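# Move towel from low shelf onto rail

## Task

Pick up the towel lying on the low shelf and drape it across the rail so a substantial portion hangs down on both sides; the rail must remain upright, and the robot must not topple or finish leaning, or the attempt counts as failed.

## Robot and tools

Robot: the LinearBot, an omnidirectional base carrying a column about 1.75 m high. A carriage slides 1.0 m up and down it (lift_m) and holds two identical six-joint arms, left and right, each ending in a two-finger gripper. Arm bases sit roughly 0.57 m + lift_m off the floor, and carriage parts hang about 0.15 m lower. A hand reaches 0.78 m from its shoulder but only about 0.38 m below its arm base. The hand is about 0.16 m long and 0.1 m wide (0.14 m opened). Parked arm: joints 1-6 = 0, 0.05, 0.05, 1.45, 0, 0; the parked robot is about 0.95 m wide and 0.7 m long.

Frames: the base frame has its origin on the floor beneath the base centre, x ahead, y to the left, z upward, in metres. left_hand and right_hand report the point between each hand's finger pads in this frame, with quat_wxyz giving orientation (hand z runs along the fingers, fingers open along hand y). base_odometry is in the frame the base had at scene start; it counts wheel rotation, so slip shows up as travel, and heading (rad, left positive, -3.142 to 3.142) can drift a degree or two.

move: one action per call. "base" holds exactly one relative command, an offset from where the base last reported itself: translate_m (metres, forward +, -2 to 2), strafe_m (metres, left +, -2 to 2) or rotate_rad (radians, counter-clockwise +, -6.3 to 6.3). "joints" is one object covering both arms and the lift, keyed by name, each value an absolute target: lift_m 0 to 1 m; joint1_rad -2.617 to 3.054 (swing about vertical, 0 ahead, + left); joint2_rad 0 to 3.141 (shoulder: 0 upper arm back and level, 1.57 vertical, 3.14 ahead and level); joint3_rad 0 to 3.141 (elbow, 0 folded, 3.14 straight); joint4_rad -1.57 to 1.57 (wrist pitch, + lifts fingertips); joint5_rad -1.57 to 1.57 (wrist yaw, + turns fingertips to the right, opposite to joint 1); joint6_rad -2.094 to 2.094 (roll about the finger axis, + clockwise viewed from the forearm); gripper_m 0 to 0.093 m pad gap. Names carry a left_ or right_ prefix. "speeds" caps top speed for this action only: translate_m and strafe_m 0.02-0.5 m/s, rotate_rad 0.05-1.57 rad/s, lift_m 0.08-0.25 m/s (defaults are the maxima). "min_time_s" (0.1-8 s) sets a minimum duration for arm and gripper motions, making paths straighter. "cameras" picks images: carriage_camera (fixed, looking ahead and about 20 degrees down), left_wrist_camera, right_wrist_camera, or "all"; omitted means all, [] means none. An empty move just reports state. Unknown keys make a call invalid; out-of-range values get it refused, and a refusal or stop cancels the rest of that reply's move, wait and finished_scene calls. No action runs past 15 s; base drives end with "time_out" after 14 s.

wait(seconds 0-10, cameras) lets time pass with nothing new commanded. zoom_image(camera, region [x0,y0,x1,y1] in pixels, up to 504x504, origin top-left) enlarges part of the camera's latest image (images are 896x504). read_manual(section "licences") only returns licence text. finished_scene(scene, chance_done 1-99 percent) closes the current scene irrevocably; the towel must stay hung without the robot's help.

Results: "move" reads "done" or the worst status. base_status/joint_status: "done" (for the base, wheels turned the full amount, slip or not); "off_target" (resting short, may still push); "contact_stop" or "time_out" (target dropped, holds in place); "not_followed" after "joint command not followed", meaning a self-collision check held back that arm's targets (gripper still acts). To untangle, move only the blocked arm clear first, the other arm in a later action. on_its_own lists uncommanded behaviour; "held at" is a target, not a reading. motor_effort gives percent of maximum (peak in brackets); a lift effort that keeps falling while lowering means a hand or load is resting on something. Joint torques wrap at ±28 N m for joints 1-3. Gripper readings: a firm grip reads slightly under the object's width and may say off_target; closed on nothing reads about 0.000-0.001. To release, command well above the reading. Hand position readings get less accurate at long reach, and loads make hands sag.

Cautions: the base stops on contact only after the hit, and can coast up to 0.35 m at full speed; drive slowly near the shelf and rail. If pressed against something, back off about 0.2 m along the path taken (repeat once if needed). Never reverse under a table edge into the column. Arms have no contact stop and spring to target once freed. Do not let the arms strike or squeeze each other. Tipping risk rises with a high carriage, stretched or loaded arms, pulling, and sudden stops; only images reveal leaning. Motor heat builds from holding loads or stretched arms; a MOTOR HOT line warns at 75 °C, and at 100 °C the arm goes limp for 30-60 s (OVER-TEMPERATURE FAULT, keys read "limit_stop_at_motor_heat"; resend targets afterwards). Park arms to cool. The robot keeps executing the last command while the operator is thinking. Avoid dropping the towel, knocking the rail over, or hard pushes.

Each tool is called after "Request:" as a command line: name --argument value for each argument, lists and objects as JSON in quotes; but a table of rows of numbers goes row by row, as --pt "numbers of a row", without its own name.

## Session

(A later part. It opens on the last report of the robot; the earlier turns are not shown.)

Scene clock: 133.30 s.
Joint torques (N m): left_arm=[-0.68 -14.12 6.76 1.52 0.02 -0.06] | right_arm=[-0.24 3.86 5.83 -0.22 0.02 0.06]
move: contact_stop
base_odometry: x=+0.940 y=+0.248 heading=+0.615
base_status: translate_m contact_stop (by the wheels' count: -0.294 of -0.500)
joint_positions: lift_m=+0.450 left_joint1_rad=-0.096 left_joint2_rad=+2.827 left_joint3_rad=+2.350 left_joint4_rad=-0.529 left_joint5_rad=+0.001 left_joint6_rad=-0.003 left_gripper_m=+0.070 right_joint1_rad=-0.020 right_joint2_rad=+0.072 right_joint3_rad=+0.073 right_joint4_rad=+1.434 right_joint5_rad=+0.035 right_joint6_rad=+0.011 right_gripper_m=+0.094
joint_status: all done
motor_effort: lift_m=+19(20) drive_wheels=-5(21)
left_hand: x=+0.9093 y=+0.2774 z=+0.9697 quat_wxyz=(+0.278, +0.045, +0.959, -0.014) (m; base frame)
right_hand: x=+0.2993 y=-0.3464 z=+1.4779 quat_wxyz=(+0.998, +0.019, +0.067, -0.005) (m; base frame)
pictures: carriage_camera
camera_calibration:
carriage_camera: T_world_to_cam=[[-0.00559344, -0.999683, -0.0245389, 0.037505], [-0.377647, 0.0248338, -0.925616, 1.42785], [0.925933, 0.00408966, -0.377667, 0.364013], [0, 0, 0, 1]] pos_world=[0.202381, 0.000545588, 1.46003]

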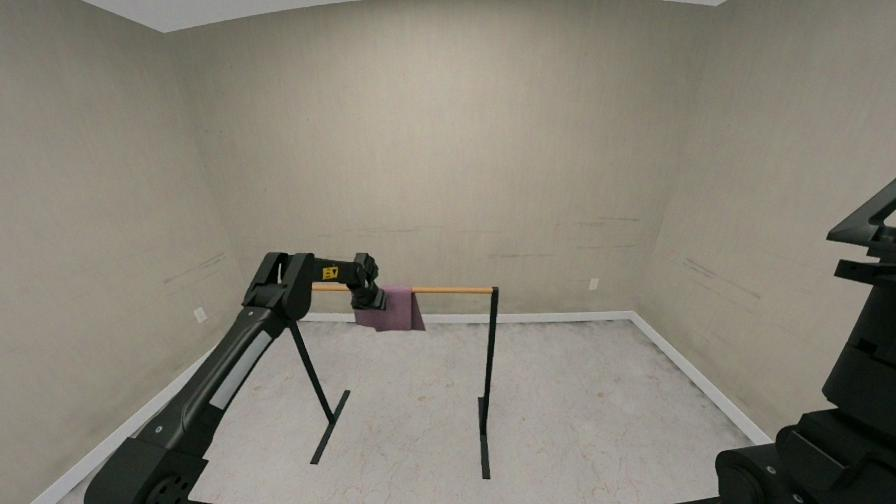

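Request:
move --joints '{"lift_m":0.6}' --cameras '[]'

Request:
move --base '{"translate_m":-0.25}' --joints '{"left_joint1_rad":0.8}' --speeds '{"translate_m":0.2}' --min_time_s 1.5 --cameras '["carriage_camera"]'

Request:
zoom_image --camera "carriage_camera" --region '[290, 260, 530, 440]'

Scene clock: 140.27 s.
Joint torques (N m): left_arm=[-0.72 -14.52 6.6 1.6 0.02 -0.05] | right_arm=[-0.18 3.73 5.89 -0.15 0.01 0.05]
move: done
base_odometry: x=+0.940 y=+0.248 heading=+0.615
base_status: not commanded
joint_positions: lift_m=+0.600 left_joint1_rad=-0.096 left_joint2_rad=+2.833 left_joint3_rad=+2.350 left_joint4_rad=-0.540 left_joint5_rad=+0.001 left_joint6_rad=-0.003 left_gripper_m=+0.070 right_joint1_rad=-0.020 right_joint2_rad=+0.072 right_joint3_rad=+0.073 right_joint4_rad=+1.434 right_joint5_rad=+0.035 right_joint6_rad=+0.011 right_gripper_m=+0.094
joint_status: all done
motor_effort: lift_m=+25(30) drive_wheels=+6(6)
left_hand: x=+0.9060 y=+0.2777 z=+1.1141 quat_wxyz=(+0.270, +0.045, +0.962, -0.014) (m; base frame)
right_hand: x=+0.2994 y=-0.3464 z=+1.6271 quat_wxyz=(+0.998, +0.019, +0.068, -0.005) (m; base frame)
pictures: none
No camera images: "cameras" was empty.

Scene clock: 142.60 s.
Joint torques (N m): left_arm=[-0.73 -14.56 6.64 1.62 0.03 -0.06] | right_arm=[-0.18 3.95 5.81 -0.14 -0.01 0.06]
move: done
base_odometry: x=+0.735 y=+0.104 heading=+0.616
base_status: done
joint_positions: lift_m=+0.600 left_joint1_rad=+0.805 left_joint2_rad=+2.833 left_joint3_rad=+2.350 left_joint4_rad=-0.539 left_joint5_rad=-0.001 left_joint6_rad=-0.003 left_gripper_m=+0.070 right_joint1_rad=-0.020 right_joint2_rad=+0.072 right_joint3_rad=+0.073 right_joint4_rad=+1.433 right_joint5_rad=+0.035 right_joint6_rad=+0.011 right_gripper_m=+0.094
joint_status: all done
motor_effort: lift_m=+25(25) drive_wheels=-6(16)
left_hand: x=+0.7112 y=+0.8043 z=+1.1141 quat_wxyz=(+0.249, -0.378, +0.885, +0.106) (m; base frame)
right_hand: x=+0.2998 y=-0.3464 z=+1.6270 quat_wxyz=(+0.997, +0.019, +0.068, -0.005) (m; base frame)
pictures: carriage_camera
camera_calibration:
carriage_camera: T_world_to_cam=[[-0.00559344, -0.999683, -0.0245389, 0.041169], [-0.377647, 0.0248338, -0.925616, 1.56606], [0.925933, 0.00408966, -0.377667, 0.420405], [0, 0, 0, 1]] pos_world=[0.202381, 0.000545588, 1.60935]

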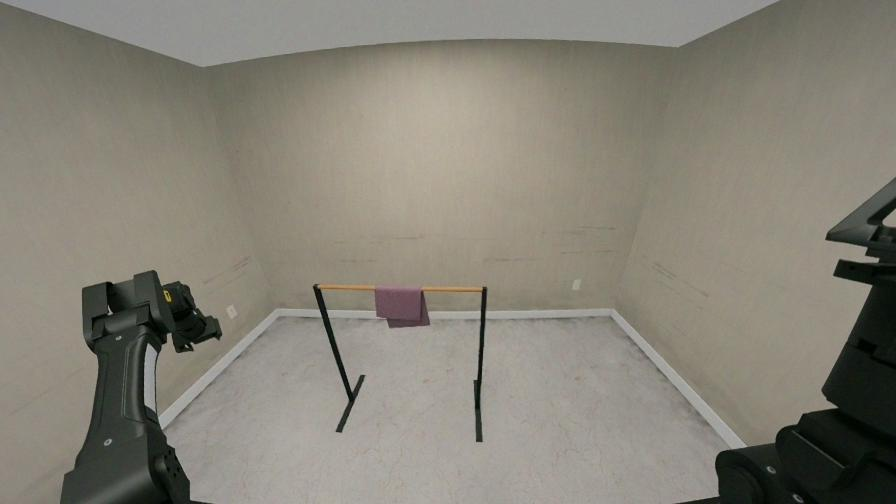

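Scaled by 2.100 from the camera's 896x504 image, which has a finer 1280x720 frame.

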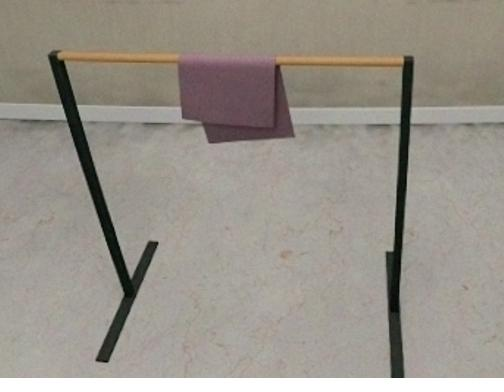

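Request:
finished_scene --scene 2 --chance_done 88

The scene is finished: the task was done.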